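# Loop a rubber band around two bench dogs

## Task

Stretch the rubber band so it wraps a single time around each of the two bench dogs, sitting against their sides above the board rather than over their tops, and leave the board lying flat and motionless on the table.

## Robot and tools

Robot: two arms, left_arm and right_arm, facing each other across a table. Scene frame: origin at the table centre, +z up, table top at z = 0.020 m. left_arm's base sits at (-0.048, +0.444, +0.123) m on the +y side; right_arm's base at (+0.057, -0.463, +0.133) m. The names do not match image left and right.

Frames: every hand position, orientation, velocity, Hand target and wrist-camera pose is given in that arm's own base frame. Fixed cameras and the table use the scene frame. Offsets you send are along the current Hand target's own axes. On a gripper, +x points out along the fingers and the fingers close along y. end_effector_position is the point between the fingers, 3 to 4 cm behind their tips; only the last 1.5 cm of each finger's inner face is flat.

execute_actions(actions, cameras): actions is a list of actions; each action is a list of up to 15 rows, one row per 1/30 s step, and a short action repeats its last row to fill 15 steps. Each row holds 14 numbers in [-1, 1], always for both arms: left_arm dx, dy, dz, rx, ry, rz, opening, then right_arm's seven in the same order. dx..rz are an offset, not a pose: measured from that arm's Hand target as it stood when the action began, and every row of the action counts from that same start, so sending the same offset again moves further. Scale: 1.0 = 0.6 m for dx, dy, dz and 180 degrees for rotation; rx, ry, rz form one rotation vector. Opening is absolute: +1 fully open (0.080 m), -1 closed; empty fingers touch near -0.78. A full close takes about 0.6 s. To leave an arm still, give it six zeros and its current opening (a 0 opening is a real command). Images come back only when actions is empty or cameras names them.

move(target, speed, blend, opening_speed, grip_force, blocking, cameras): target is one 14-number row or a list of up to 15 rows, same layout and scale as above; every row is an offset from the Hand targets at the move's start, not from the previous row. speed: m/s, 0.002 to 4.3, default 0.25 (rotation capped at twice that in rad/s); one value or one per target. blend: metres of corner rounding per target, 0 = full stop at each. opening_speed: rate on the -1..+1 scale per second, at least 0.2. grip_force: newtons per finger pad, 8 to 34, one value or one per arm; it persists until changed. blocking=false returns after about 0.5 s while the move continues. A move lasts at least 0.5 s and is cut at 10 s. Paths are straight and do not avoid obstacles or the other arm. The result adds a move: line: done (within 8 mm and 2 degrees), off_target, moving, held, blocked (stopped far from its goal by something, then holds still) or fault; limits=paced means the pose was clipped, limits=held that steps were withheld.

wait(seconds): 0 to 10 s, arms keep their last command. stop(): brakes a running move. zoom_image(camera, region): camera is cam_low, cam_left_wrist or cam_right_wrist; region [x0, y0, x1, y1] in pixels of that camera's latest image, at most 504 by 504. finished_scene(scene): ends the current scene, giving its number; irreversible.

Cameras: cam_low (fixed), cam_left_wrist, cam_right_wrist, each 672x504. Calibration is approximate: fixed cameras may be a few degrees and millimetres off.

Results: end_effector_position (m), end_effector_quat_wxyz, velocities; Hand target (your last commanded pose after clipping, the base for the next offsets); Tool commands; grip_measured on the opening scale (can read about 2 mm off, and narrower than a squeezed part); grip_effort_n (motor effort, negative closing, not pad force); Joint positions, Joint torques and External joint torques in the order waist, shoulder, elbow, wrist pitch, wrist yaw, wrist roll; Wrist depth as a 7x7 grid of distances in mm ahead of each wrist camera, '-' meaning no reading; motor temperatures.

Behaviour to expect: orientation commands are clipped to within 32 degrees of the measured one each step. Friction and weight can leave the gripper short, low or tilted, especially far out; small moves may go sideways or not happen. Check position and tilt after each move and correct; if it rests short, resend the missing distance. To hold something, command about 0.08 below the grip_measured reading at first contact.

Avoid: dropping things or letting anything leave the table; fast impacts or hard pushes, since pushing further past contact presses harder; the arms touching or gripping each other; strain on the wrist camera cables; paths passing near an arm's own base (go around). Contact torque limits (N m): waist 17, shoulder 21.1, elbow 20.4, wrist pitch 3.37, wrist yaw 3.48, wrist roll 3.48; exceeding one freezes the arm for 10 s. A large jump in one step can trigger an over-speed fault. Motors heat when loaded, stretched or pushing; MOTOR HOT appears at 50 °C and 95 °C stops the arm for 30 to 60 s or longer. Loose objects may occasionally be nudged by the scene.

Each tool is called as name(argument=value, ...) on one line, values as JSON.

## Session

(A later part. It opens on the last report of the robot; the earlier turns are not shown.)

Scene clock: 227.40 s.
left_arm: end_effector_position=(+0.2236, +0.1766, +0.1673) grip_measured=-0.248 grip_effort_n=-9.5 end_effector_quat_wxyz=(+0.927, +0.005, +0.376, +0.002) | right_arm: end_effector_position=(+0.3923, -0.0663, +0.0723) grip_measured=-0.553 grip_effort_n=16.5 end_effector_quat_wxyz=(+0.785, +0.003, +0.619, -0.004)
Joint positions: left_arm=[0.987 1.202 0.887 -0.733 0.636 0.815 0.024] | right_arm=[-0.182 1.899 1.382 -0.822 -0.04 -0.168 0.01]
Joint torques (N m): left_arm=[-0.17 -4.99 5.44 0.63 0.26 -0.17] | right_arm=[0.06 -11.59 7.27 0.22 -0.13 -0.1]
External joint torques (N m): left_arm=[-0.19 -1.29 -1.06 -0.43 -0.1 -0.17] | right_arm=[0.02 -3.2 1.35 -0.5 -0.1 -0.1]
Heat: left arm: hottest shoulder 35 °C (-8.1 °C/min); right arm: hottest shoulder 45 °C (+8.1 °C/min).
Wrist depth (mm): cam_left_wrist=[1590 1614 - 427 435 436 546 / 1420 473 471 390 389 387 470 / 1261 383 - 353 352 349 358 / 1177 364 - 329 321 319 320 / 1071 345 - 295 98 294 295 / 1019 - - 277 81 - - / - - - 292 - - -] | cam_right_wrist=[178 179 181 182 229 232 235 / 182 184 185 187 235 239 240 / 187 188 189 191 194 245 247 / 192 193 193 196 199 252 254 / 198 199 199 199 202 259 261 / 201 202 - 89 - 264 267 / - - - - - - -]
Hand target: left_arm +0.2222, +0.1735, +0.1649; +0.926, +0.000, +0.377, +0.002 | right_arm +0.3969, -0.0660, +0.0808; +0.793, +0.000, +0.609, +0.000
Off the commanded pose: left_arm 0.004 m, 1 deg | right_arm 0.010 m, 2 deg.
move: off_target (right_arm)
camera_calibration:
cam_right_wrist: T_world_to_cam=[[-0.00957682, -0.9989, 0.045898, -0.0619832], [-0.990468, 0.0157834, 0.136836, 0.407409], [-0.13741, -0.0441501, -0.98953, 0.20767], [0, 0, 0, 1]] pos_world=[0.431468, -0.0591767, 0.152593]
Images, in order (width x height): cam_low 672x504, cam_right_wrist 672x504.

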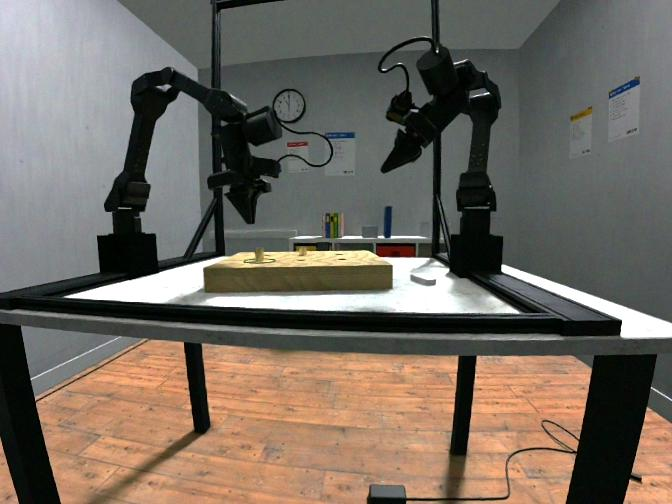

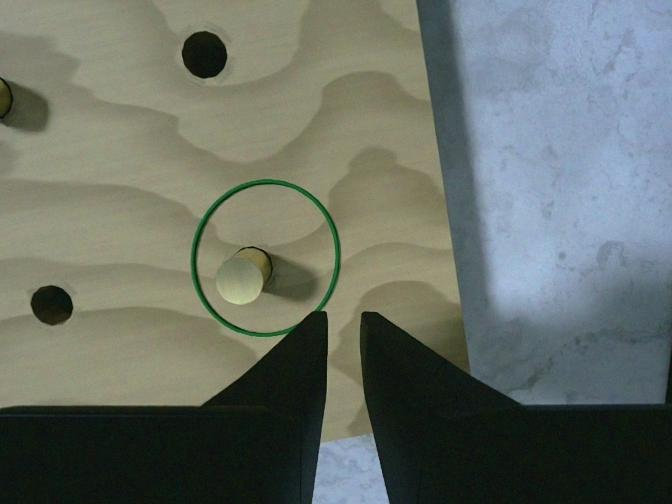

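move(target=[0,0,0,0,0,0,-0.25,0.037,0.095,0.011,-0.306,0.051,0.054,-0.8], cameras=["cam_right_wrist","cam_low"], speed=0.15)

zoom_image(camera="cam_low", region=[180, 180, 300, 300])

Scene clock: 238.20 s.
left_arm: end_effector_position=(+0.2236, +0.1766, +0.1673) grip_measured=-0.248 grip_effort_n=-9.5 end_effector_quat_wxyz=(+0.927, +0.005, +0.376, +0.002) | right_arm: end_effector_position=(+0.4055, -0.0098, +0.0629) grip_measured=-0.756 grip_effort_n=-83.5 end_effector_quat_wxyz=(+0.653, -0.314, +0.599, +0.341)
Joint positions: left_arm=[0.987 1.202 0.887 -0.733 0.636 0.815 0.024] | right_arm=[-0.051 2.082 1.629 -1.072 -0.072 -1.013 0.001]
Joint torques (N m): left_arm=[-0.16 -5.09 5.3 0.61 0.29 -0.18] | right_arm=[0.2 -9.74 7.06 -0.13 -0.03 -0.14]
External joint torques (N m): left_arm=[-0.14 -1.36 -1.26 -0.47 -0.08 -0.18] | right_arm=[0.2 -0.21 1.32 -0.54 0.06 -0.15]
Heat: left arm: hottest shoulder 35 °C (-5.1 °C/min); right arm: hottest shoulder 45 °C (+5.1 °C/min).
Wrist depth (mm): cam_left_wrist=[1567 1555 - 428 415 421 - / 1411 1384 - 398 390 387 472 / 1276 403 - 357 349 350 358 / 1177 361 - 324 321 321 320 / 1087 345 - 301 99 295 293 / 1024 - - 281 81 - - / - - - 293 - - -] | cam_right_wrist=[162 162 162 162 161 161 160 / 169 170 169 169 168 168 168 / 177 178 177 177 177 178 176 / 186 186 186 186 185 185 185 / 252 196 196 166 195 195 247 / 263 262 - 74 75 205 260 / - - - - - - -]
Hand target: left_arm +0.2222, +0.1735, +0.1649; +0.926, +0.000, +0.377, +0.002 | right_arm +0.4091, -0.0090, +0.0611; +0.652, -0.316, +0.597, +0.345
Off the commanded pose: left_arm 0.004 m, 1 deg | right_arm 0.004 m, 1 deg.
move: done
camera_calibration:
cam_right_wrist: T_world_to_cam=[[0.824659, -0.563798, 0.0454906, -0.338959], [-0.551875, -0.784369, 0.283195, 0.226044], [-0.123983, -0.258644, -0.957983, 0.193218], [0, 0, 0, 1]] pos_world=[0.428229, 0.0361718, 0.136505]
Images, in order (width x height): cam_low 672x504, cam_right_wrist 672x504.

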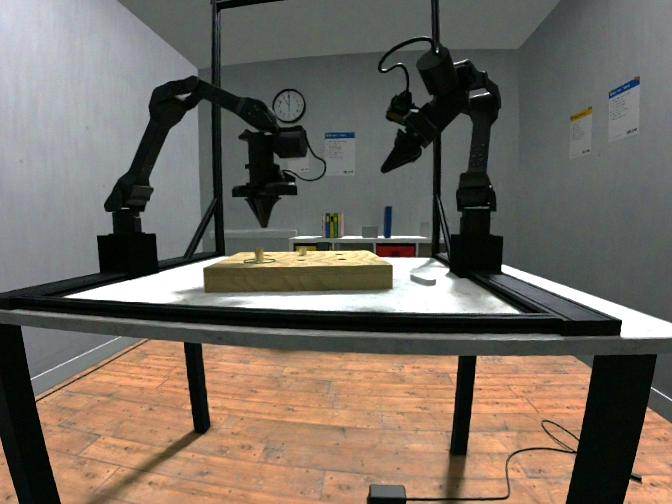

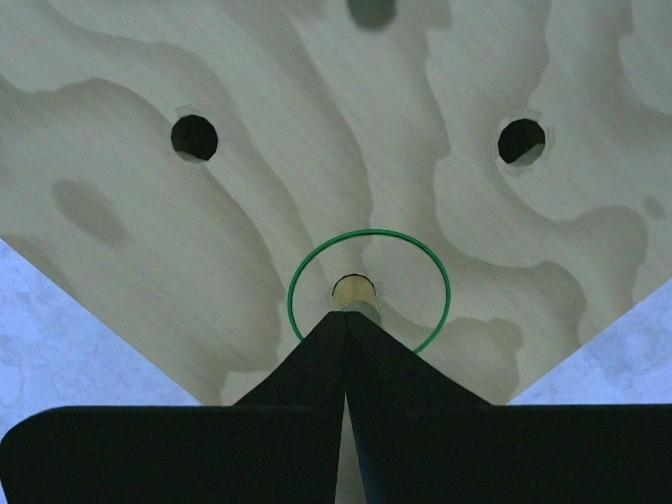

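Scaled by 4.200 from the camera's 672x504 image, which has a finer 960x720 frame.

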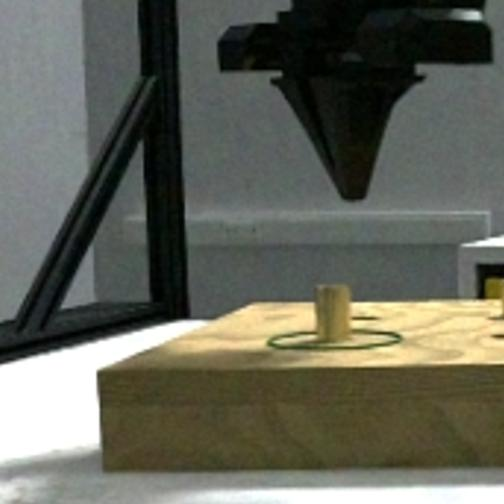

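move(target=[0,0,0,0,0,0,-0.25,0.0813,-0.0133,-0.0122,0,0,0,-0.8], cameras=["cam_right_wrist","cam_low"], speed=0.1)

zoom_image(camera="cam_low", region=[180, 180, 300, 300])

Scene clock: 247.47 s.
left_arm: end_effector_position=(+0.2236, +0.1766, +0.1673) grip_measured=-0.248 grip_effort_n=-9.5 end_effector_quat_wxyz=(+0.927, +0.005, +0.376, +0.002) | right_arm: end_effector_position=(+0.4166, -0.0161, +0.0192) grip_measured=-0.756 grip_effort_n=-83.5 end_effector_quat_wxyz=(+0.656, -0.318, +0.594, +0.339)
Joint positions: left_arm=[0.987 1.202 0.887 -0.733 0.636 0.815 0.024] | right_arm=[-0.065 2.16 1.571 -0.922 -0.072 -1.03 0.001]
Joint torques (N m): left_arm=[-0.12 -5.1 5.45 0.64 0.29 -0.15] | right_arm=[-0.04 -10.25 4.14 0.51 -0.08 -0.14]
External joint torques (N m): left_arm=[-0.13 -1.4 -1.05 -0.42 -0.07 -0.15] | right_arm=[-0.06 -0.62 -1.3 0.09 0.02 -0.14]
Motor temperatures (°C): left_arm=[24 34 31 27 29 24] | right_arm=[22 44 31 26 26 29]
Heat: left arm: hottest shoulder 34 °C (-5.0 °C/min); right arm: hottest shoulder 44 °C (+0.0 °C/min).
Wrist depth (mm): cam_left_wrist=[1691 1678 542 251 269 423 499 / 1449 1393 - 382 382 390 - / 1291 406 - 351 351 350 350 / 1190 371 - 320 320 321 320 / 1082 345 347 297 99 296 294 / 1034 - - 272 81 - - / - - - 293 - - -] | cam_right_wrist=[121 122 122 122 122 122 122 / 128 127 127 127 127 128 127 / 132 134 133 133 134 135 133 / 139 139 140 139 139 140 140 / 146 146 145 144 147 147 147 / 152 153 - 74 75 153 155 / - - - - - - -]
Hand target: left_arm +0.2222, +0.1735, +0.1649; +0.926, +0.000, +0.377, +0.002 | right_arm +0.4140, -0.0160, +0.0118; +0.652, -0.316, +0.597, +0.345
Off the commanded pose: left_arm 0.004 m, 1 deg | right_arm 0.008 m, 1 deg.
move: done
camera_calibration:
cam_right_wrist: T_world_to_cam=[[0.825575, -0.561191, 0.059091, -0.350274], [-0.553754, -0.785557, 0.276145, 0.240497], [-0.108551, -0.260701, -0.959298, 0.144712], [0, 0, 0, 1]] pos_world=[0.438062, 0.0300802, 0.0931076]
Images, in order (width x height): cam_low 672x504, cam_right_wrist 672x504.

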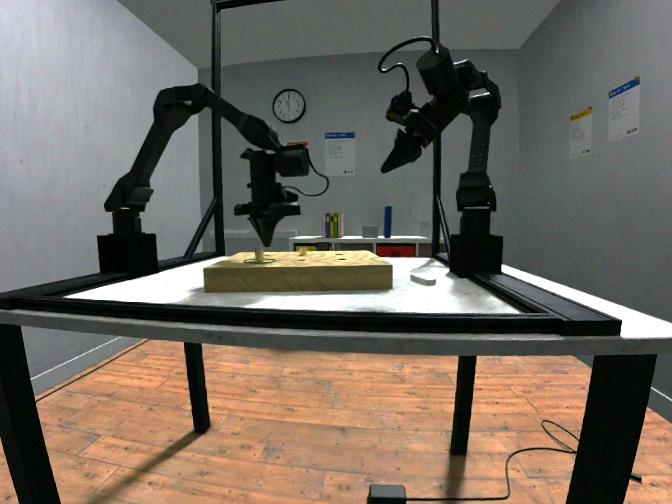

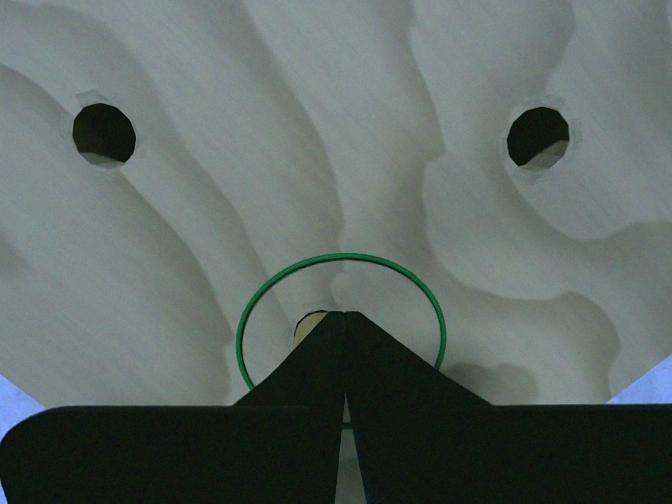

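Scaled by 4.200 from the camera's 672x504 image, which has a finer 960x720 frame.

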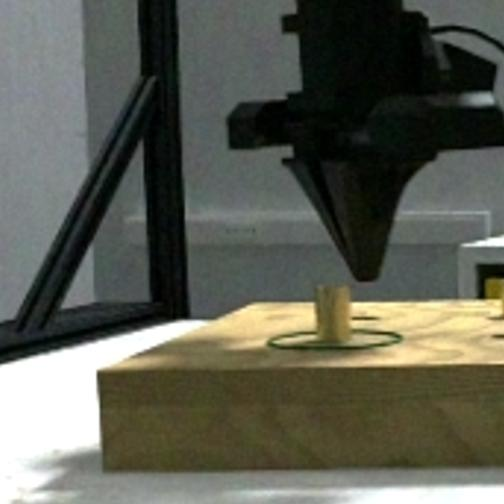

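move(target=[0,0,0,0,0,0,-0.25,0.0507,0.0067,-0.0077,0,0,0,-0.8], cameras=["cam_right_wrist","cam_low"], speed=0.06)

zoom_image(camera="cam_low", region=[180, 180, 300, 300])

Scene clock: 251.37 s.
left_arm: end_effector_position=(+0.2236, +0.1766, +0.1673) grip_measured=-0.248 grip_effort_n=-10.0 end_effector_quat_wxyz=(+0.927, +0.005, +0.376, +0.002) | right_arm: end_effector_position=(+0.4169, -0.0133, -0.0051) grip_measured=-0.756 grip_effort_n=-83.5 end_effector_quat_wxyz=(+0.664, -0.319, +0.585, +0.340)
Joint positions: left_arm=[0.987 1.202 0.887 -0.733 0.636 0.815 0.024] | right_arm=[-0.062 2.182 1.5 -0.809 -0.083 -1.03 0.001]
Joint torques (N m): left_arm=[-0.1 -5.01 5.39 0.62 0.29 -0.16] | right_arm=[-0.42 -8.89 3.1 0.36 0.04 -0.1]
External joint torques (N m): left_arm=[-0.1 -1.24 -1.12 -0.43 -0.08 -0.16] | right_arm=[-0.42 0.81 -2.23 -0.09 0.14 -0.1]
Heat: left arm: hottest shoulder 34 °C (-4.0 °C/min); right arm: hottest shoulder 45 °C (+1.0 °C/min).
Wrist depth (mm): cam_left_wrist=[1652 1614 - 274 272 256 236 / 1459 469 - 374 380 387 430 / 1291 427 - 353 351 349 361 / 1177 367 374 326 322 321 320 / 1082 345 351 294 98 294 295 / 1005 - - 275 81 - - / - - - 293 - - -] | cam_right_wrist=[- 101 102 102 102 103 104 / 105 105 106 106 107 107 108 / - 109 110 111 111 113 114 / 114 115 115 116 116 118 118 / 119 120 120 119 122 122 123 / - 124 - 74 - 127 128 / - - - - - - -]
Hand target: left_arm +0.2222, +0.1735, +0.1649; +0.926, +0.000, +0.377, +0.002 | right_arm +0.4096, -0.0154, -0.0188; +0.652, -0.316, +0.597, +0.345
Off the commanded pose: left_arm 0.004 m, 1 deg | right_arm 0.016 m, 2 deg.
move: off_target (right_arm)
camera_calibration:
cam_right_wrist: T_world_to_cam=[[0.826096, -0.558966, 0.0715745, -0.347672], [-0.556764, -0.789947, 0.256898, 0.250545], [-0.0870569, -0.252072, -0.963785, 0.113304], [0, 0, 0, 1]] pos_world=[0.436569, 0.0321417, 0.0697203]
Images, in order (width x height): cam_low 672x504, cam_right_wrist 672x504.

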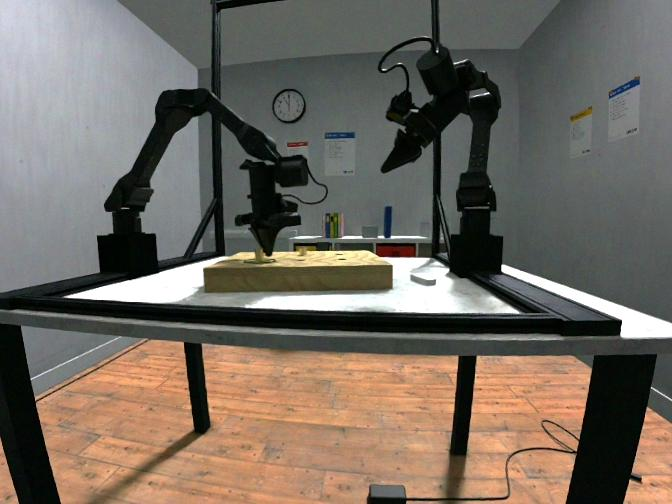

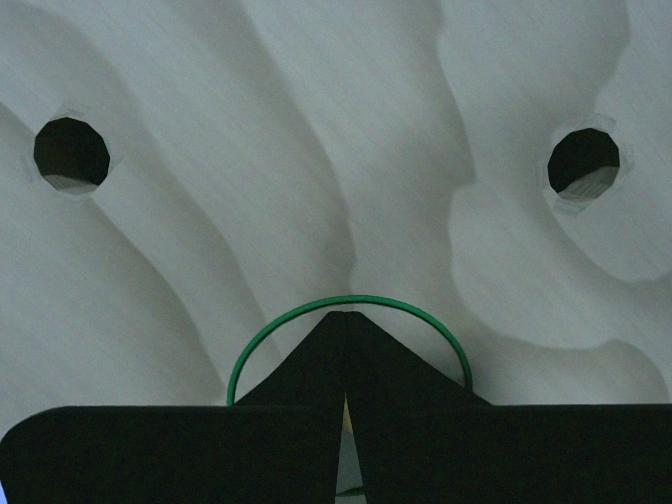

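Scaled by 4.200 from the camera's 672x504 image, which has a finer 960x720 frame.

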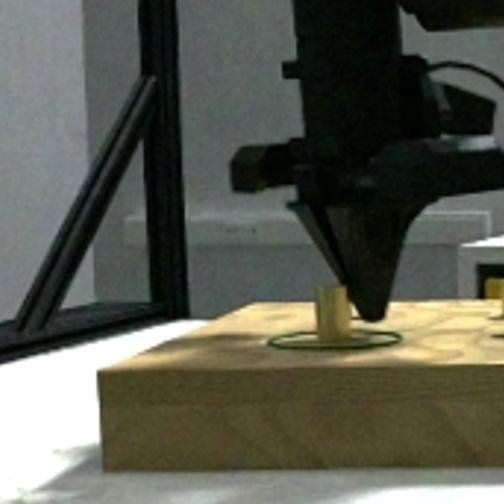

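move(target=[0,0,0,0,0,0,-0.25,-0.0163,-0.0067,0.0048,0,0,0,-0.8], cameras=["cam_right_wrist"], speed=0.06)

move(target=[0,0,0,0,0,0,-0.25,0,0,0,0,0,0,-0.11], cameras=["cam_right_wrist","cam_low"], opening_speed=0.5)

zoom_image(camera="cam_low", region=[200, 200, 300, 300])

Scene clock: 268.10 s.
left_arm: end_effector_position=(+0.2236, +0.1766, +0.1673) grip_measured=-0.248 grip_effort_n=-9.5 end_effector_quat_wxyz=(+0.927, +0.005, +0.376, +0.002) | right_arm: end_effector_position=(+0.4165, -0.0133, -0.0038) grip_measured=-0.756 grip_effort_n=-83.5 end_effector_quat_wxyz=(+0.660, -0.317, +0.589, +0.342)
Joint positions: left_arm=[0.987 1.202 0.887 -0.733 0.636 0.815 0.024] | right_arm=[-0.062 2.188 1.516 -0.832 -0.083 -1.03 0.001]
Joint torques (N m): left_arm=[0.02 -5.11 5.43 0.6 0.26 -0.13] | right_arm=[-0.38 -9.88 5.9 -0.47 0.02 -0.14]
External joint torques (N m): left_arm=[0.02 -1.41 -1.05 -0.45 -0.1 -0.13] | right_arm=[-0.42 -0.14 0.57 -0.91 0.12 -0.14]
Heat: left arm: hottest shoulder 34 °C (-3.0 °C/min); right arm: hottest shoulder 45 °C (-1.0 °C/min).
Wrist depth (mm): cam_left_wrist=[1639 - 531 278 274 254 235 / 1384 450 - 373 380 390 437 / 1307 428 - 353 352 350 356 / 1184 - - 317 320 321 321 / 1076 340 - 296 99 293 293 / 1019 - - 275 81 - - / - - - 292 - - -] | cam_right_wrist=[- 102 102 102 102 103 103 / - 106 106 106 107 107 107 / 123 111 111 111 111 112 113 / 116 116 116 116 116 118 117 / 121 121 121 119 122 122 123 / - 126 - 74 - 127 128 / - - - - - - -]
Hand target: left_arm +0.2222, +0.1735, +0.1649; +0.926, +0.000, +0.377, +0.002 | right_arm +0.4140, -0.0161, -0.0089; +0.652, -0.316, +0.597, +0.345
Off the commanded pose: left_arm 0.004 m, 1 deg | right_arm 0.006 m, 1 deg.
move: done
camera_calibration:
cam_right_wrist: T_world_to_cam=[[0.826946, -0.558999, 0.0606648, -0.347858], [-0.553457, -0.790177, 0.263261, 0.248627], [-0.0992265, -0.251278, -0.962815, 0.119513], [0, 0, 0, 1]] pos_world=[0.437122, 0.0320382, 0.0707185]
Images, in order (width x height): cam_right_wrist 672x504.

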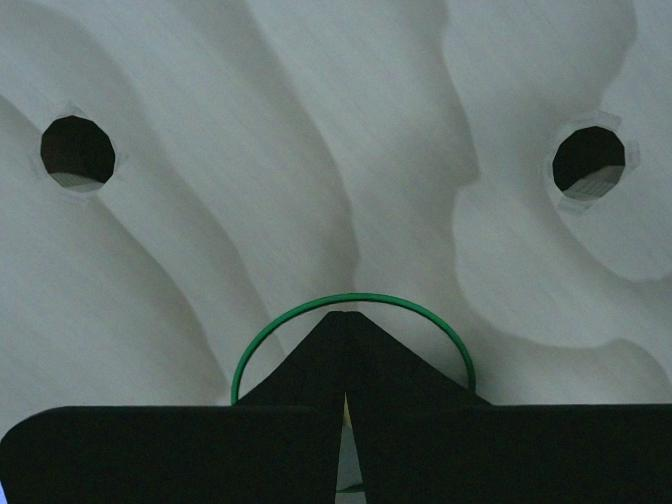

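Scene clock: 270.07 s.
left_arm: end_effector_position=(+0.2236, +0.1766, +0.1673) grip_measured=-0.248 grip_effort_n=-10.0 end_effector_quat_wxyz=(+0.927, +0.005, +0.376, +0.002) | right_arm: end_effector_position=(+0.4134, -0.0152, -0.0046) grip_measured=-0.113 grip_effort_n=16.5 end_effector_quat_wxyz=(+0.654, -0.317, +0.596, +0.341)
Joint positions: left_arm=[0.987 1.202 0.887 -0.733 0.636 0.815 0.024] | right_arm=[-0.063 2.19 1.518 -0.847 -0.072 -1.03 0.03]
Joint torques (N m): left_arm=[-0.07 -4.99 5.4 0.61 0.26 -0.16] | right_arm=[-0.28 -9.97 5.72 -0.01 -0.02 -0.15]
External joint torques (N m): left_arm=[-0.08 -1.27 -1.13 -0.46 -0.1 -0.16] | right_arm=[-0.29 -0.27 0.45 -0.41 0.07 -0.15]
Heat: left arm: hottest shoulder 34 °C (-2.0 °C/min); right arm: hottest shoulder 44 °C (-2.0 °C/min).
Wrist depth (mm): cam_left_wrist=[1555 1602 - 418 270 261 238 / 1430 485 - 374 382 385 - / 1307 403 - 354 352 350 348 / 1164 388 - 321 319 320 319 / 1071 336 - 290 98 294 294 / 1005 - - 272 81 - - / - - - 74 - - -] | cam_right_wrist=[- 100 100 100 100 101 100 / - 105 105 104 105 105 106 / - 110 110 108 110 110 110 / 115 115 115 115 115 116 115 / 121 121 120 121 118 121 121 / - - 73 105 85 70 126 / - - 135 136 86 - -]
Hand target: left_arm +0.2222, +0.1735, +0.1649; +0.926, +0.000, +0.377, +0.002 | right_arm +0.4141, -0.0160, -0.0089; +0.652, -0.316, +0.597, +0.345
Off the commanded pose: left_arm 0.004 m, 1 deg | right_arm 0.004 m, 1 deg.
move: done
camera_calibration:
cam_right_wrist: T_world_to_cam=[[0.826901, -0.559886, 0.0525604, -0.346293], [-0.550376, -0.786572, 0.279982, 0.244487], [-0.115416, -0.260446, -0.958565, 0.12462], [0, 0, 0, 1]] pos_world=[0.435293, 0.0308788, 0.0692059]
Images, in order (width x height): cam_low 672x504, cam_right_wrist 672x504.

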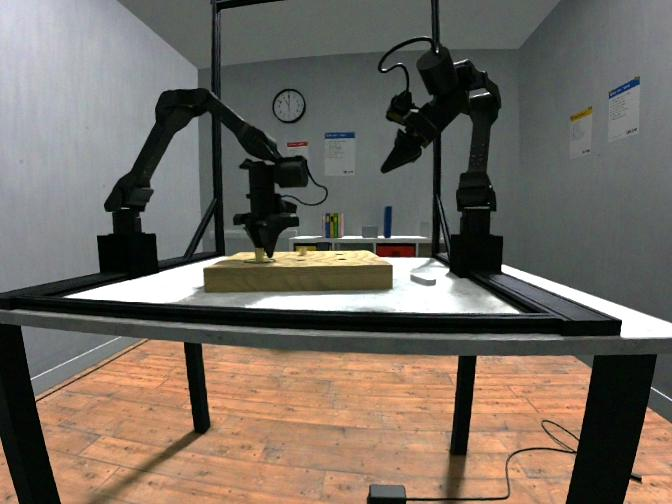

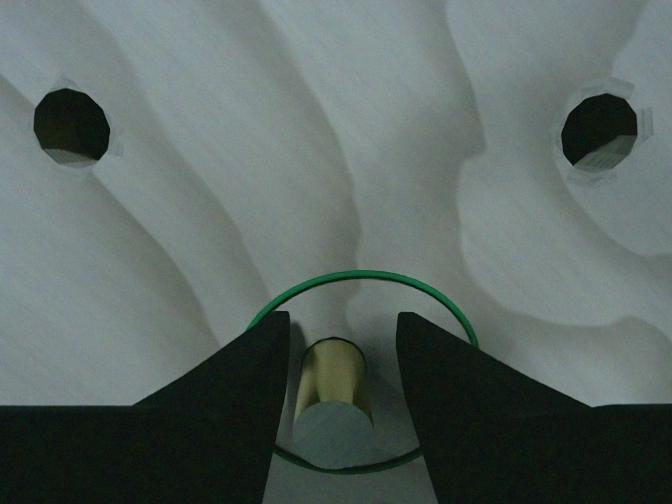

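Scaled by 5.040 from the camera's 672x504 image, which has a finer 960x720 frame.

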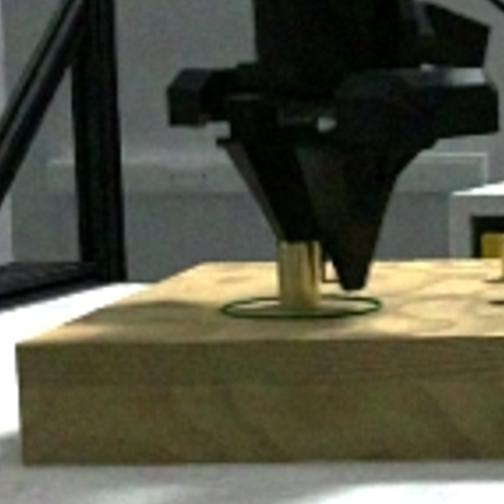

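move(target=[0,0,0,0,0,0,-0.25,0.0233,0,-0.002,0,0,0,-0.11], cameras=["cam_right_wrist","cam_low"], speed=0.05)

zoom_image(camera="cam_low", region=[200, 200, 300, 300])

Scene clock: 273.37 s.
left_arm: end_effector_position=(+0.2236, +0.1766, +0.1673) grip_measured=-0.248 grip_effort_n=-9.5 end_effector_quat_wxyz=(+0.927, +0.005, +0.376, +0.002) | right_arm: end_effector_position=(+0.4175, -0.0155, -0.0121) grip_measured=-0.113 grip_effort_n=15.6 end_effector_quat_wxyz=(+0.657, -0.319, +0.593, +0.339)
Joint positions: left_arm=[0.987 1.202 0.887 -0.733 0.636 0.815 0.024] | right_arm=[-0.063 2.208 1.515 -0.815 -0.072 -1.03 0.03]
Joint torques (N m): left_arm=[-0.04 -5.05 5.37 0.61 0.28 -0.15] | right_arm=[-0.23 -9.57 3.52 0.95 -0.08 -0.13]
External joint torques (N m): left_arm=[-0.03 -1.33 -1.19 -0.47 -0.09 -0.15] | right_arm=[-0.29 0.29 -1.77 0.53 0.02 -0.13]
Heat: left arm: hottest shoulder 34 °C (-2.0 °C/min); right arm: hottest shoulder 44 °C (-1.0 °C/min).
Wrist depth (mm): cam_left_wrist=[1590 1567 - 299 263 259 241 / 1420 1307 440 298 382 389 440 / 1276 404 427 359 350 351 351 / 1197 367 370 327 321 319 318 / 1082 339 349 299 98 292 295 / 1029 - - 272 81 - - / - - - 75 - - -] | cam_right_wrist=[- 94 95 94 94 96 95 / - 98 98 98 99 99 99 / - 102 103 103 103 103 105 / 107 107 107 108 108 109 109 / 112 113 111 113 111 114 114 / - - 73 111 85 70 119 / - - 85 91 123 - -]
Hand target: left_arm +0.2222, +0.1735, +0.1649; +0.926, +0.000, +0.377, +0.002 | right_arm +0.4140, -0.0159, -0.0230; +0.652, -0.316, +0.597, +0.345
Off the commanded pose: left_arm 0.004 m, 1 deg | right_arm 0.011 m, 1 deg.
move: off_target (right_arm)
camera_calibration:
cam_right_wrist: T_world_to_cam=[[0.826234, -0.559875, 0.0622644, -0.349095], [-0.553523, -0.786349, 0.27435, 0.24997], [-0.104641, -0.261142, -0.959612, 0.113224], [0, 0, 0, 1]] pos_world=[0.438646, 0.0306818, 0.0618083]
Images, in order (width x height): cam_low 672x504, cam_right_wrist 672x504.

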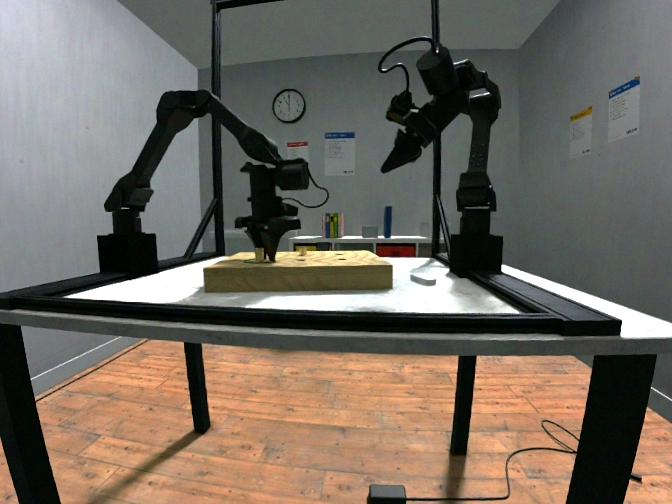

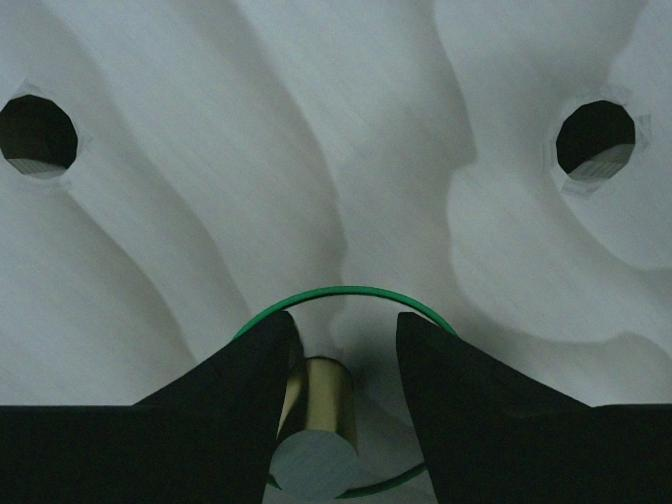

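Scaled by 5.040 from the camera's 672x504 image, which has a finer 960x720 frame.

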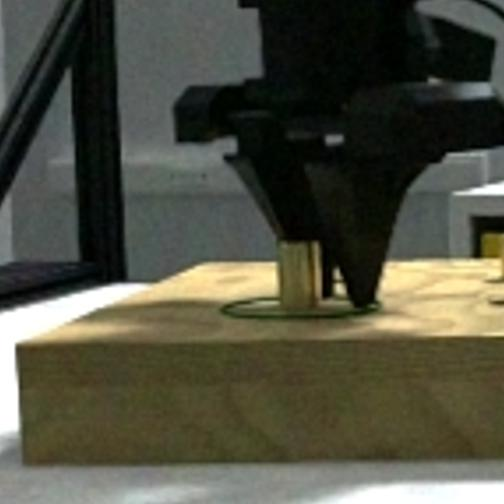

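move(target=[[0,0,0,0,0,0,-0.25,-0.01,0.003,0.002,0,0,0,-0.11],[0,0,0,0,0,0,-0.25,-0.003,0.0067,0.084,0,0,0,-0.11]], cameras=["cam_right_wrist","cam_low"], speed=0.06, blend=0.003)

zoom_image(camera="cam_low", region=[210, 200, 310, 300])

Scene clock: 278.60 s.
left_arm: end_effector_position=(+0.2236, +0.1766, +0.1673) grip_measured=-0.248 grip_effort_n=-9.5 end_effector_quat_wxyz=(+0.927, +0.005, +0.376, +0.002) | right_arm: end_effector_position=(+0.4373, +0.0239, -0.0106) grip_measured=-0.113 grip_effort_n=14.7 end_effector_quat_wxyz=(+0.654, -0.318, +0.597, +0.339)
Joint positions: left_arm=[0.987 1.202 0.887 -0.733 0.636 0.815 0.024] | right_arm=[0.034 2.28 1.645 -0.876 -0.061 -0.932 0.03]
Joint torques (N m): left_arm=[-0.1 -5 5.52 0.62 0.29 -0.19] | right_arm=[0.74 -9.94 6.48 0.01 -0.29 0.13]
External joint torques (N m): left_arm=[-0.11 -1.32 -0.92 -0.43 -0.07 -0.19] | right_arm=[0.73 0.42 1.08 -0.41 -0.21 0.13]
Heat: left arm: hottest shoulder 34 °C (-2.0 °C/min); right arm: hottest shoulder 44 °C (-1.0 °C/min).
Wrist depth (mm): cam_left_wrist=[1567 1602 - 395 278 183 174 / 1440 1340 - 390 266 379 424 / 1291 400 421 352 349 350 355 / 1197 362 364 328 320 321 320 / 1098 - - 290 98 296 294 / 1034 - - 273 81 - - / - - - 76 - - -] | cam_right_wrist=[- 93 93 93 93 94 94 / - 97 97 98 98 98 98 / - 102 102 102 103 103 103 / - 107 108 108 108 108 108 / 119 114 111 113 111 115 115 / - - 73 118 85 70 119 / - - 124 126 124 - -]
Hand target: left_arm +0.2222, +0.1735, +0.1649; +0.926, +0.000, +0.377, +0.002 | right_arm +0.4388, +0.0277, -0.0167; +0.652, -0.316, +0.597, +0.345
Off the commanded pose: left_arm 0.004 m, 1 deg | right_arm 0.007 m, 1 deg.
move: done
camera_calibration:
cam_right_wrist: T_world_to_cam=[[0.825756, -0.561161, 0.0568004, -0.343383], [-0.552306, -0.784059, 0.283212, 0.290973], [-0.114392, -0.265235, -0.957374, 0.131406], [0, 0, 0, 1]] pos_world=[0.459288, 0.0703002, 0.0629017]
Images, in order (width x height): cam_low 672x504, cam_right_wrist 672x504.

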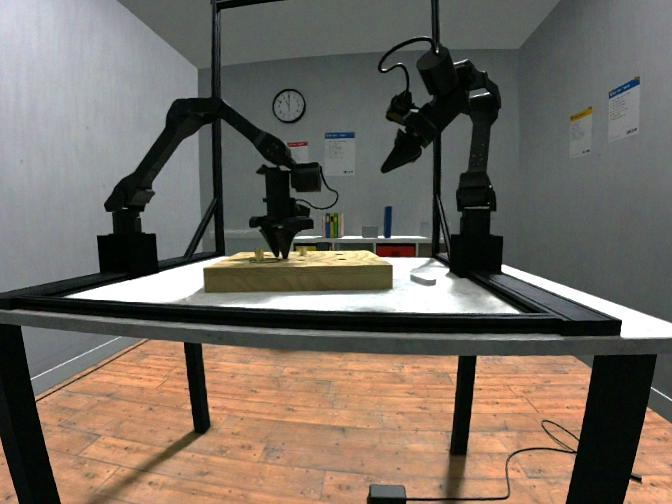

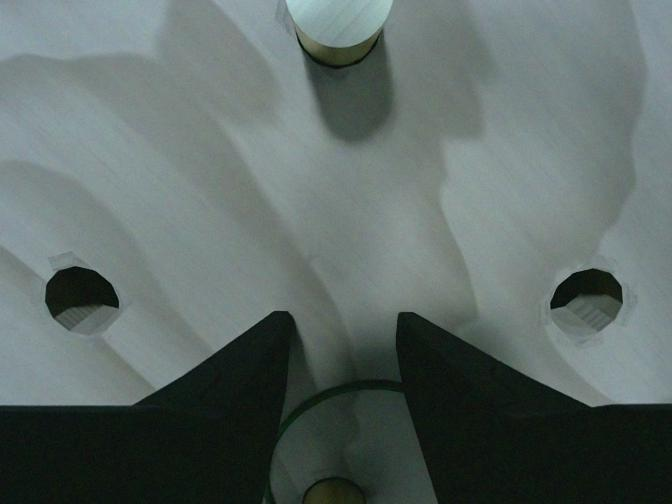

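Scaled by 5.040 from the camera's 672x504 image, which has a finer 960x720 frame.

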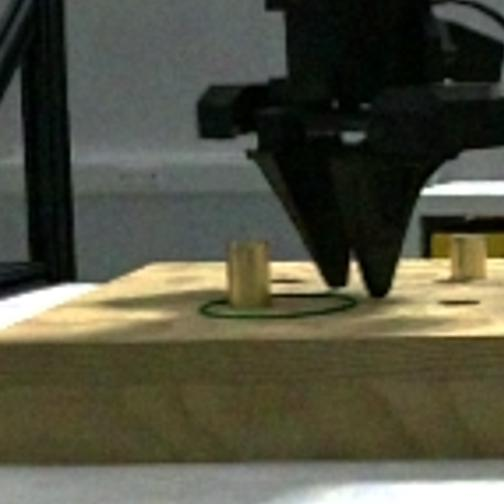

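move(target=[[0,0,0,0,0,0,-0.25,-0.0664,0,0.0058,0,0,0,-0.11],[0,0,0,0,0,0,-0.25,-0.0675,-0.0045,-0.102,0,-0.1667,0,-0.11]], cameras=["cam_right_wrist","cam_low"], speed=0.15, blend=0.01)

zoom_image(camera="cam_low", region=[210, 200, 310, 300])

Scene clock: 292.03 s.
left_arm: end_effector_position=(+0.2236, +0.1766, +0.1673) grip_measured=-0.248 grip_effort_n=-9.5 end_effector_quat_wxyz=(+0.927, +0.005, +0.376, +0.002) | right_arm: end_effector_position=(+0.4055, -0.0288, +0.0145) grip_measured=-0.113 grip_effort_n=14.2 end_effector_quat_wxyz=(+0.782, -0.212, +0.417, +0.413)
Joint positions: left_arm=[0.987 1.202 0.887 -0.733 0.636 0.815 0.024] | right_arm=[-0.27 2.055 1.265 -0.571 -0.564 -1.17 0.03]
Joint torques (N m): left_arm=[-0.07 -4.94 5.35 0.61 0.27 -0.18] | right_arm=[0.07 -12.4 3.63 0.84 -0.61 -0.13]
External joint torques (N m): left_arm=[-0.08 -1.23 -1.13 -0.44 -0.09 -0.18] | right_arm=[0.08 -3.65 -1.57 0.22 -0.24 -0.13]
Heat: left arm: hottest shoulder 34 °C (-1.0 °C/min); right arm: hottest shoulder 45 °C (+0.0 °C/min).
Wrist depth (mm): cam_left_wrist=[1590 1602 - 268 352 433 525 / 1411 1307 - 390 382 389 447 / 1276 399 419 353 351 351 349 / 1184 365 370 327 321 321 319 / 1093 352 - 298 98 294 294 / - - - 270 81 - - / - - - 76 - - -] | cam_right_wrist=[178 177 176 169 175 174 174 / 169 168 167 167 166 165 165 / 161 162 160 159 159 160 157 / 154 153 153 152 152 151 150 / 147 146 148 146 145 145 144 / - - 73 141 85 70 139 / - - 133 134 130 - -]
Hand target: left_arm +0.2222, +0.1735, +0.1649; +0.926, +0.000, +0.377, +0.002 | right_arm +0.4048, -0.0271, +0.0183; +0.784, -0.216, +0.408, +0.415
Off the commanded pose: left_arm 0.004 m, 1 deg | right_arm 0.004 m, 1 deg.
move: done
camera_calibration:
cam_right_wrist: T_world_to_cam=[[0.812176, -0.582654, 0.0297431, -0.342685], [-0.562723, -0.795811, -0.223668, 0.23622], [0.153991, 0.164921, -0.974211, 0.0416568], [0, 0, 0, 1]] pos_world=[0.404832, -0.0185503, 0.10361]
Images, in order (width x height): cam_low 672x504, cam_right_wrist 672x504.

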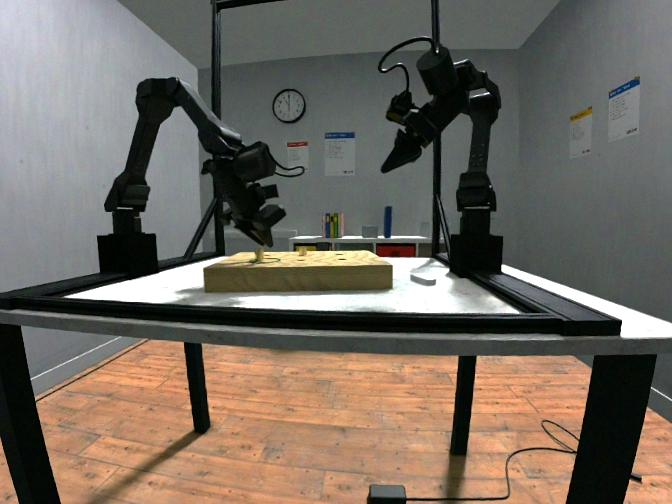

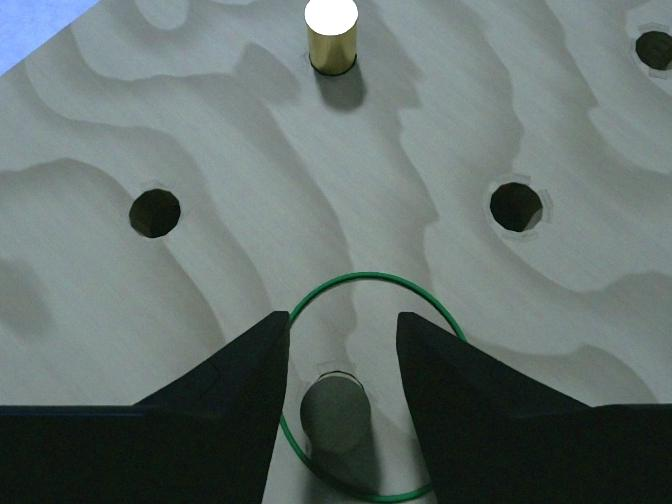

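Scaled by 5.040 from the camera's 672x504 image, which has a finer 960x720 frame.

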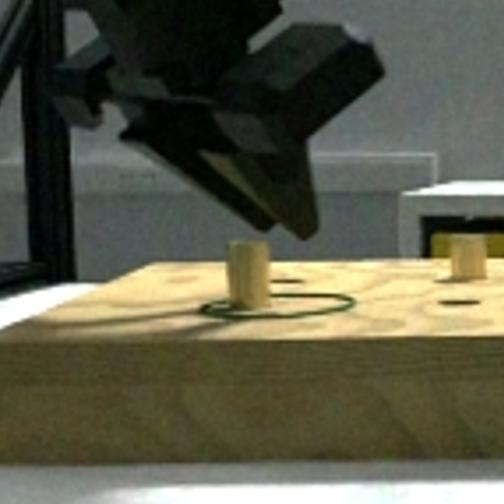

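move(target=[0,0,0,0,0,0,-0.25,0.0586,-0.0042,-0.0472,0,0,0,-0.2], cameras=["cam_right_wrist","cam_low"], speed=0.06)

zoom_image(camera="cam_low", region=[210, 200, 310, 300])

Scene clock: 299.43 s.
left_arm: end_effector_position=(+0.2236, +0.1766, +0.1673) grip_measured=-0.248 grip_effort_n=-10.0 end_effector_quat_wxyz=(+0.927, +0.005, +0.376, +0.002) | right_arm: end_effector_position=(+0.4082, -0.0295, -0.0171) grip_measured=-0.197 grip_effort_n=-16.5 end_effector_quat_wxyz=(+0.787, -0.217, +0.403, +0.414)
Joint positions: left_arm=[0.987 1.202 0.887 -0.733 0.636 0.815 0.024] | right_arm=[-0.275 2.126 1.215 -0.431 -0.581 -1.182 0.026]
Joint torques (N m): left_arm=[-0.12 -5 5.51 0.64 0.27 -0.17] | right_arm=[-0.4 -8.43 3.4 1.32 -0.09 -0.08]
External joint torques (N m): left_arm=[-0.11 -1.31 -0.97 -0.41 -0.09 -0.17] | right_arm=[-0.35 0.42 -1.45 0.68 0.29 -0.08]
Heat: left arm: hottest shoulder 33 °C (-2.0 °C/min); right arm: hottest shoulder 45 °C (+0.0 °C/min).
Wrist depth (mm): cam_left_wrist=[1602 1555 485 308 358 437 482 / 1420 468 - 351 378 386 450 / 1307 402 - 359 351 350 348 / 1190 362 382 326 320 320 320 / 1087 344 - 294 98 295 294 / 1024 - - 275 81 - - / - - - 289 - - -] | cam_right_wrist=[142 141 142 140 142 143 143 / 134 134 134 134 135 135 135 / 128 128 127 127 127 130 128 / 121 120 121 121 121 122 122 / 115 115 117 116 111 116 116 / - 112 - 112 87 111 112 / - - - 104 105 - -]
Hand target: left_arm +0.2222, +0.1735, +0.1649; +0.926, +0.000, +0.377, +0.002 | right_arm +0.4051, -0.0311, -0.0269; +0.784, -0.216, +0.408, +0.415
Off the commanded pose: left_arm 0.004 m, 1 deg | right_arm 0.010 m, 1 deg.
move: off_target (right_arm)
camera_calibration:
cam_right_wrist: T_world_to_cam=[[0.815829, -0.576116, 0.0501384, -0.345328], [-0.549112, -0.798937, -0.245308, 0.224061], [0.181383, 0.172598, -0.968148, -0.000311723], [0, 0, 0, 1]] pos_world=[0.404819, -0.0198844, 0.0719764]
Images, in order (width x height): cam_low 672x504, cam_right_wrist 672x504.

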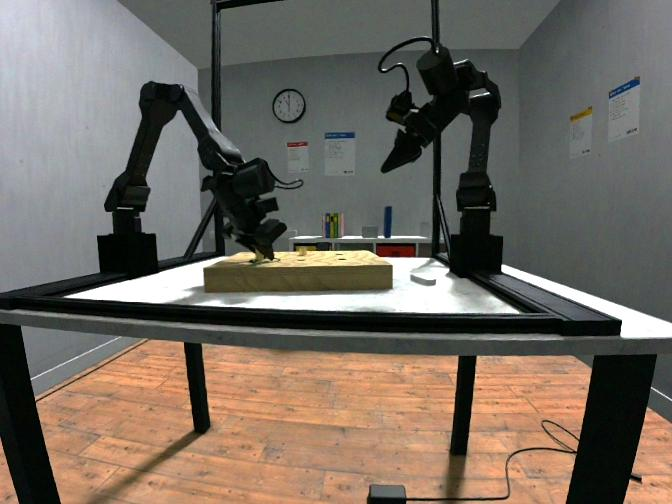

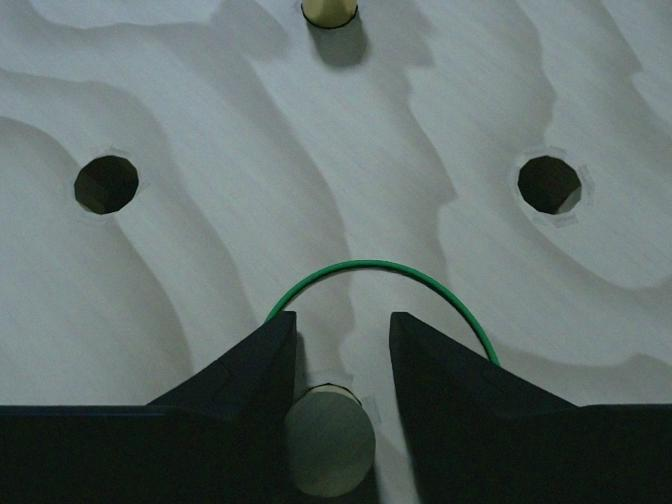

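Scaled by 5.040 from the camera's 672x504 image, which has a finer 960x720 frame.

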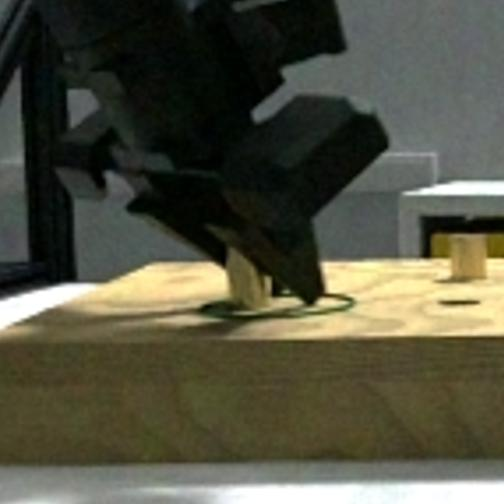

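move(target=[0,0,0,0,0,0,-0.25,0.0478,0.003,0.0683,0,0,0,-0.2], cameras=["cam_right_wrist","cam_low"], speed=0.04)

zoom_image(camera="cam_low", region=[210, 200, 310, 300])

Scene clock: 303.30 s.
left_arm: end_effector_position=(+0.2236, +0.1766, +0.1673) grip_measured=-0.248 grip_effort_n=-9.5 end_effector_quat_wxyz=(+0.927, +0.005, +0.376, +0.002) | right_arm: end_effector_position=(+0.4325, +0.0071, -0.0165) grip_measured=-0.197 grip_effort_n=-15.6 end_effector_quat_wxyz=(+0.789, -0.222, +0.401, +0.410)
Joint positions: left_arm=[0.987 1.202 0.887 -0.733 0.636 0.815 0.024] | right_arm=[-0.165 2.154 1.261 -0.368 -0.546 -1.055 0.026]
Joint torques (N m): left_arm=[-0.11 -5 5.43 0.61 0.25 -0.18] | right_arm=[1.09 -7.85 5.26 0.74 -0.2 0.19]
External joint torques (N m): left_arm=[-0.13 -1.29 -1.08 -0.44 -0.11 -0.18] | right_arm=[1.1 1.37 0.22 -0.03 0.15 0.19]
Heat: left arm: hottest shoulder 33 °C (-2.0 °C/min); right arm: hottest shoulder 45 °C (+1.0 °C/min).
Wrist depth (mm): cam_left_wrist=[1578 1602 521 417 279 425 - / 1440 1375 427 374 356 388 442 / 1276 392 411 353 352 350 355 / 1204 371 - 318 325 322 320 / 1087 341 - 294 98 294 296 / 1044 - - 279 81 - - / - - - 296 - - -] | cam_right_wrist=[139 139 140 140 142 143 144 / - 132 132 131 134 135 136 / 126 126 126 127 128 128 129 / 119 119 120 121 122 122 123 / - 114 116 115 111 118 117 / - 111 73 110 87 112 113 / - - 76 106 105 - -]
Hand target: left_arm +0.2222, +0.1735, +0.1649; +0.926, +0.000, +0.377, +0.002 | right_arm +0.4319, +0.0112, -0.0267; +0.784, -0.216, +0.408, +0.415
Off the commanded pose: left_arm 0.004 m, 1 deg | right_arm 0.011 m, 1 deg.
move: off_target (right_arm)
camera_calibration:
cam_right_wrist: T_world_to_cam=[[0.813608, -0.578002, 0.0628862, -0.342984], [-0.548898, -0.799265, -0.244716, 0.266706], [0.191709, 0.164585, -0.967553, -0.0147409], [0, 0, 0, 1]] pos_world=[0.428275, 0.0173499, 0.0725736]
Images, in order (width x height): cam_low 672x504, cam_right_wrist 672x504.

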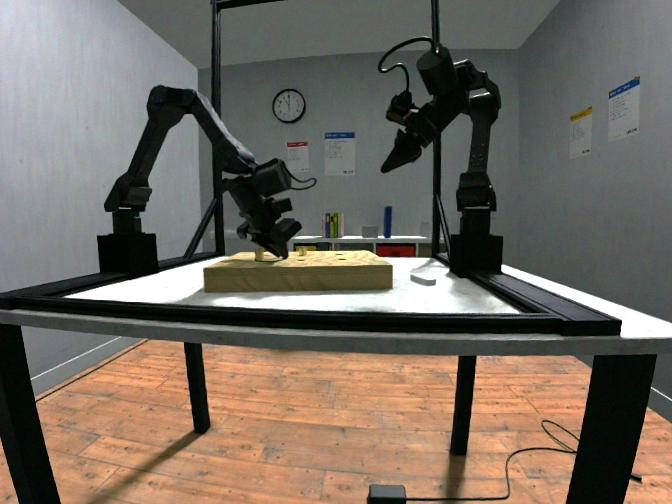

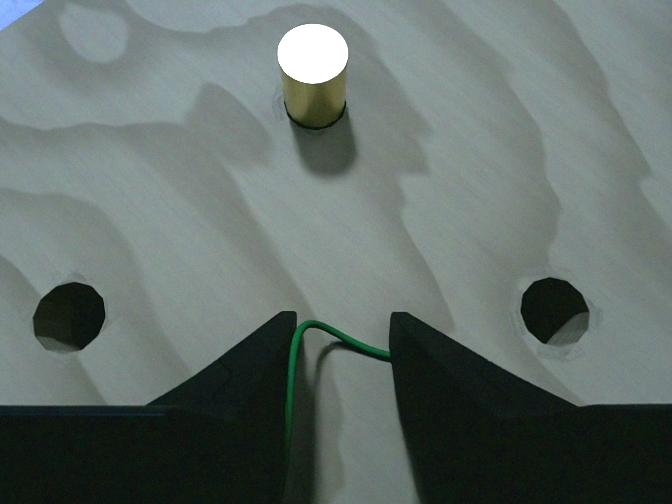

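Scaled by 5.040 from the camera's 672x504 image, which has a finer 960x720 frame.

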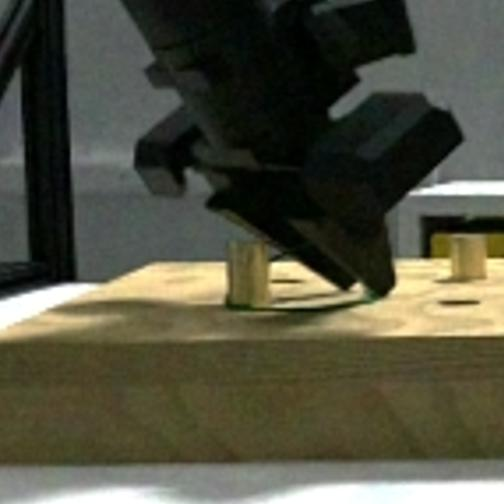

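move(target=[[0,0,0,0,0,0,-0.25,-0.0478,0,0.0335,0,0,0,-0.2],[0,0,0,0,0,0,-0.25,-0.0875,0.002,0.0175,0,0.139,0,-0.8]], cameras=["cam_right_wrist","cam_low"], speed=0.1, blend=0.01)

zoom_image(camera="cam_low", region=[210, 200, 310, 300])

Scene clock: 318.87 s.
left_arm: end_effector_position=(+0.2236, +0.1766, +0.1673) grip_measured=-0.248 grip_effort_n=-9.5 end_effector_quat_wxyz=(+0.927, +0.005, +0.376, +0.002) | right_arm: end_effector_position=(+0.4153, -0.0069, +0.0244) grip_measured=-0.756 grip_effort_n=-83.5 end_effector_quat_wxyz=(+0.677, -0.301, +0.569, +0.357)
Joint positions: left_arm=[0.987 1.202 0.887 -0.733 0.636 0.815 0.024] | right_arm=[-0.07 2.126 1.531 -0.887 -0.147 -1.035 0.001]
Joint torques (N m): left_arm=[-0.22 -5.11 5.4 0.61 0.29 -0.15] | right_arm=[0.19 -9.84 6.86 -0.03 -0.1 0.14]
External joint torques (N m): left_arm=[-0.25 -1.39 -1.12 -0.44 -0.07 -0.16] | right_arm=[0.18 -0.28 1.34 -0.49 0.04 0.14]
Heat: left arm: hottest shoulder 33 °C (-1.0 °C/min); right arm: hottest shoulder 44 °C (-1.0 °C/min).
Wrist depth (mm): cam_left_wrist=[1578 1578 - 250 265 419 517 / 1459 477 452 390 378 387 - / 1299 405 407 350 350 349 355 / 1171 365 394 327 320 322 322 / 1060 331 - 291 98 295 293 / 1029 - - 270 81 - - / - - - 292 - - -] | cam_right_wrist=[- 133 133 133 133 133 133 / 137 137 137 137 137 137 137 / 142 143 141 142 141 142 141 / 147 146 146 146 145 146 146 / 152 152 151 149 151 150 150 / 156 156 - 74 75 155 155 / - - - - - - -]
Hand target: left_arm +0.2222, +0.1735, +0.1649; +0.926, +0.000, +0.377, +0.002 | right_arm +0.4188, -0.0059, +0.0223; +0.677, -0.301, +0.568, +0.358
Off the commanded pose: left_arm 0.004 m, 1 deg | right_arm 0.004 m, 0 deg.
move: done
camera_calibration:
cam_right_wrist: T_world_to_cam=[[0.826464, -0.561024, 0.0470015, -0.344467], [-0.558119, -0.805494, 0.199207, 0.249027], [-0.0739007, -0.19087, -0.97883, 0.138517], [0, 0, 0, 1]] pos_world=[0.433912, 0.0337739, 0.102167]
Images, in order (width x height): cam_low 672x504, cam_right_wrist 672x504.

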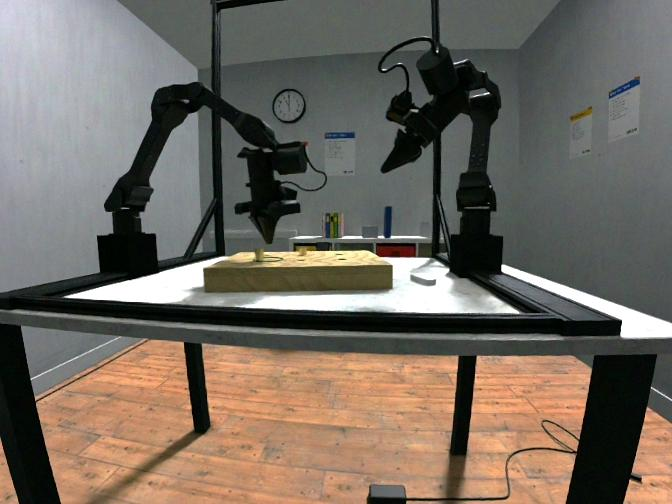

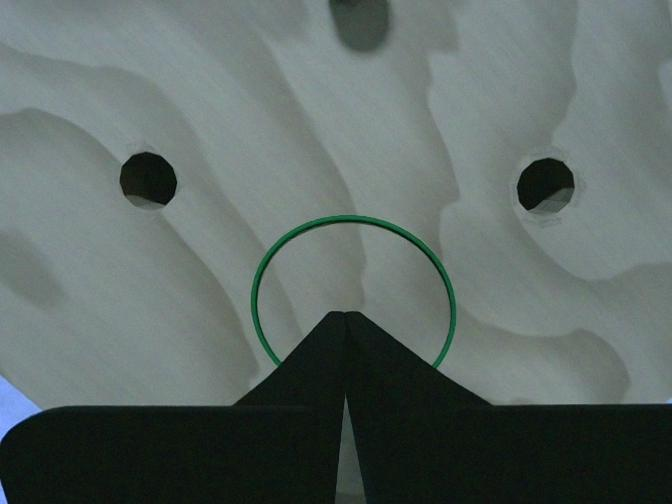

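Scaled by 5.040 from the camera's 672x504 image, which has a finer 960x720 frame.

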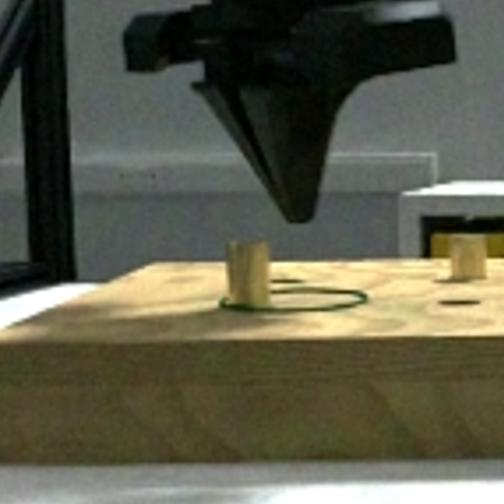

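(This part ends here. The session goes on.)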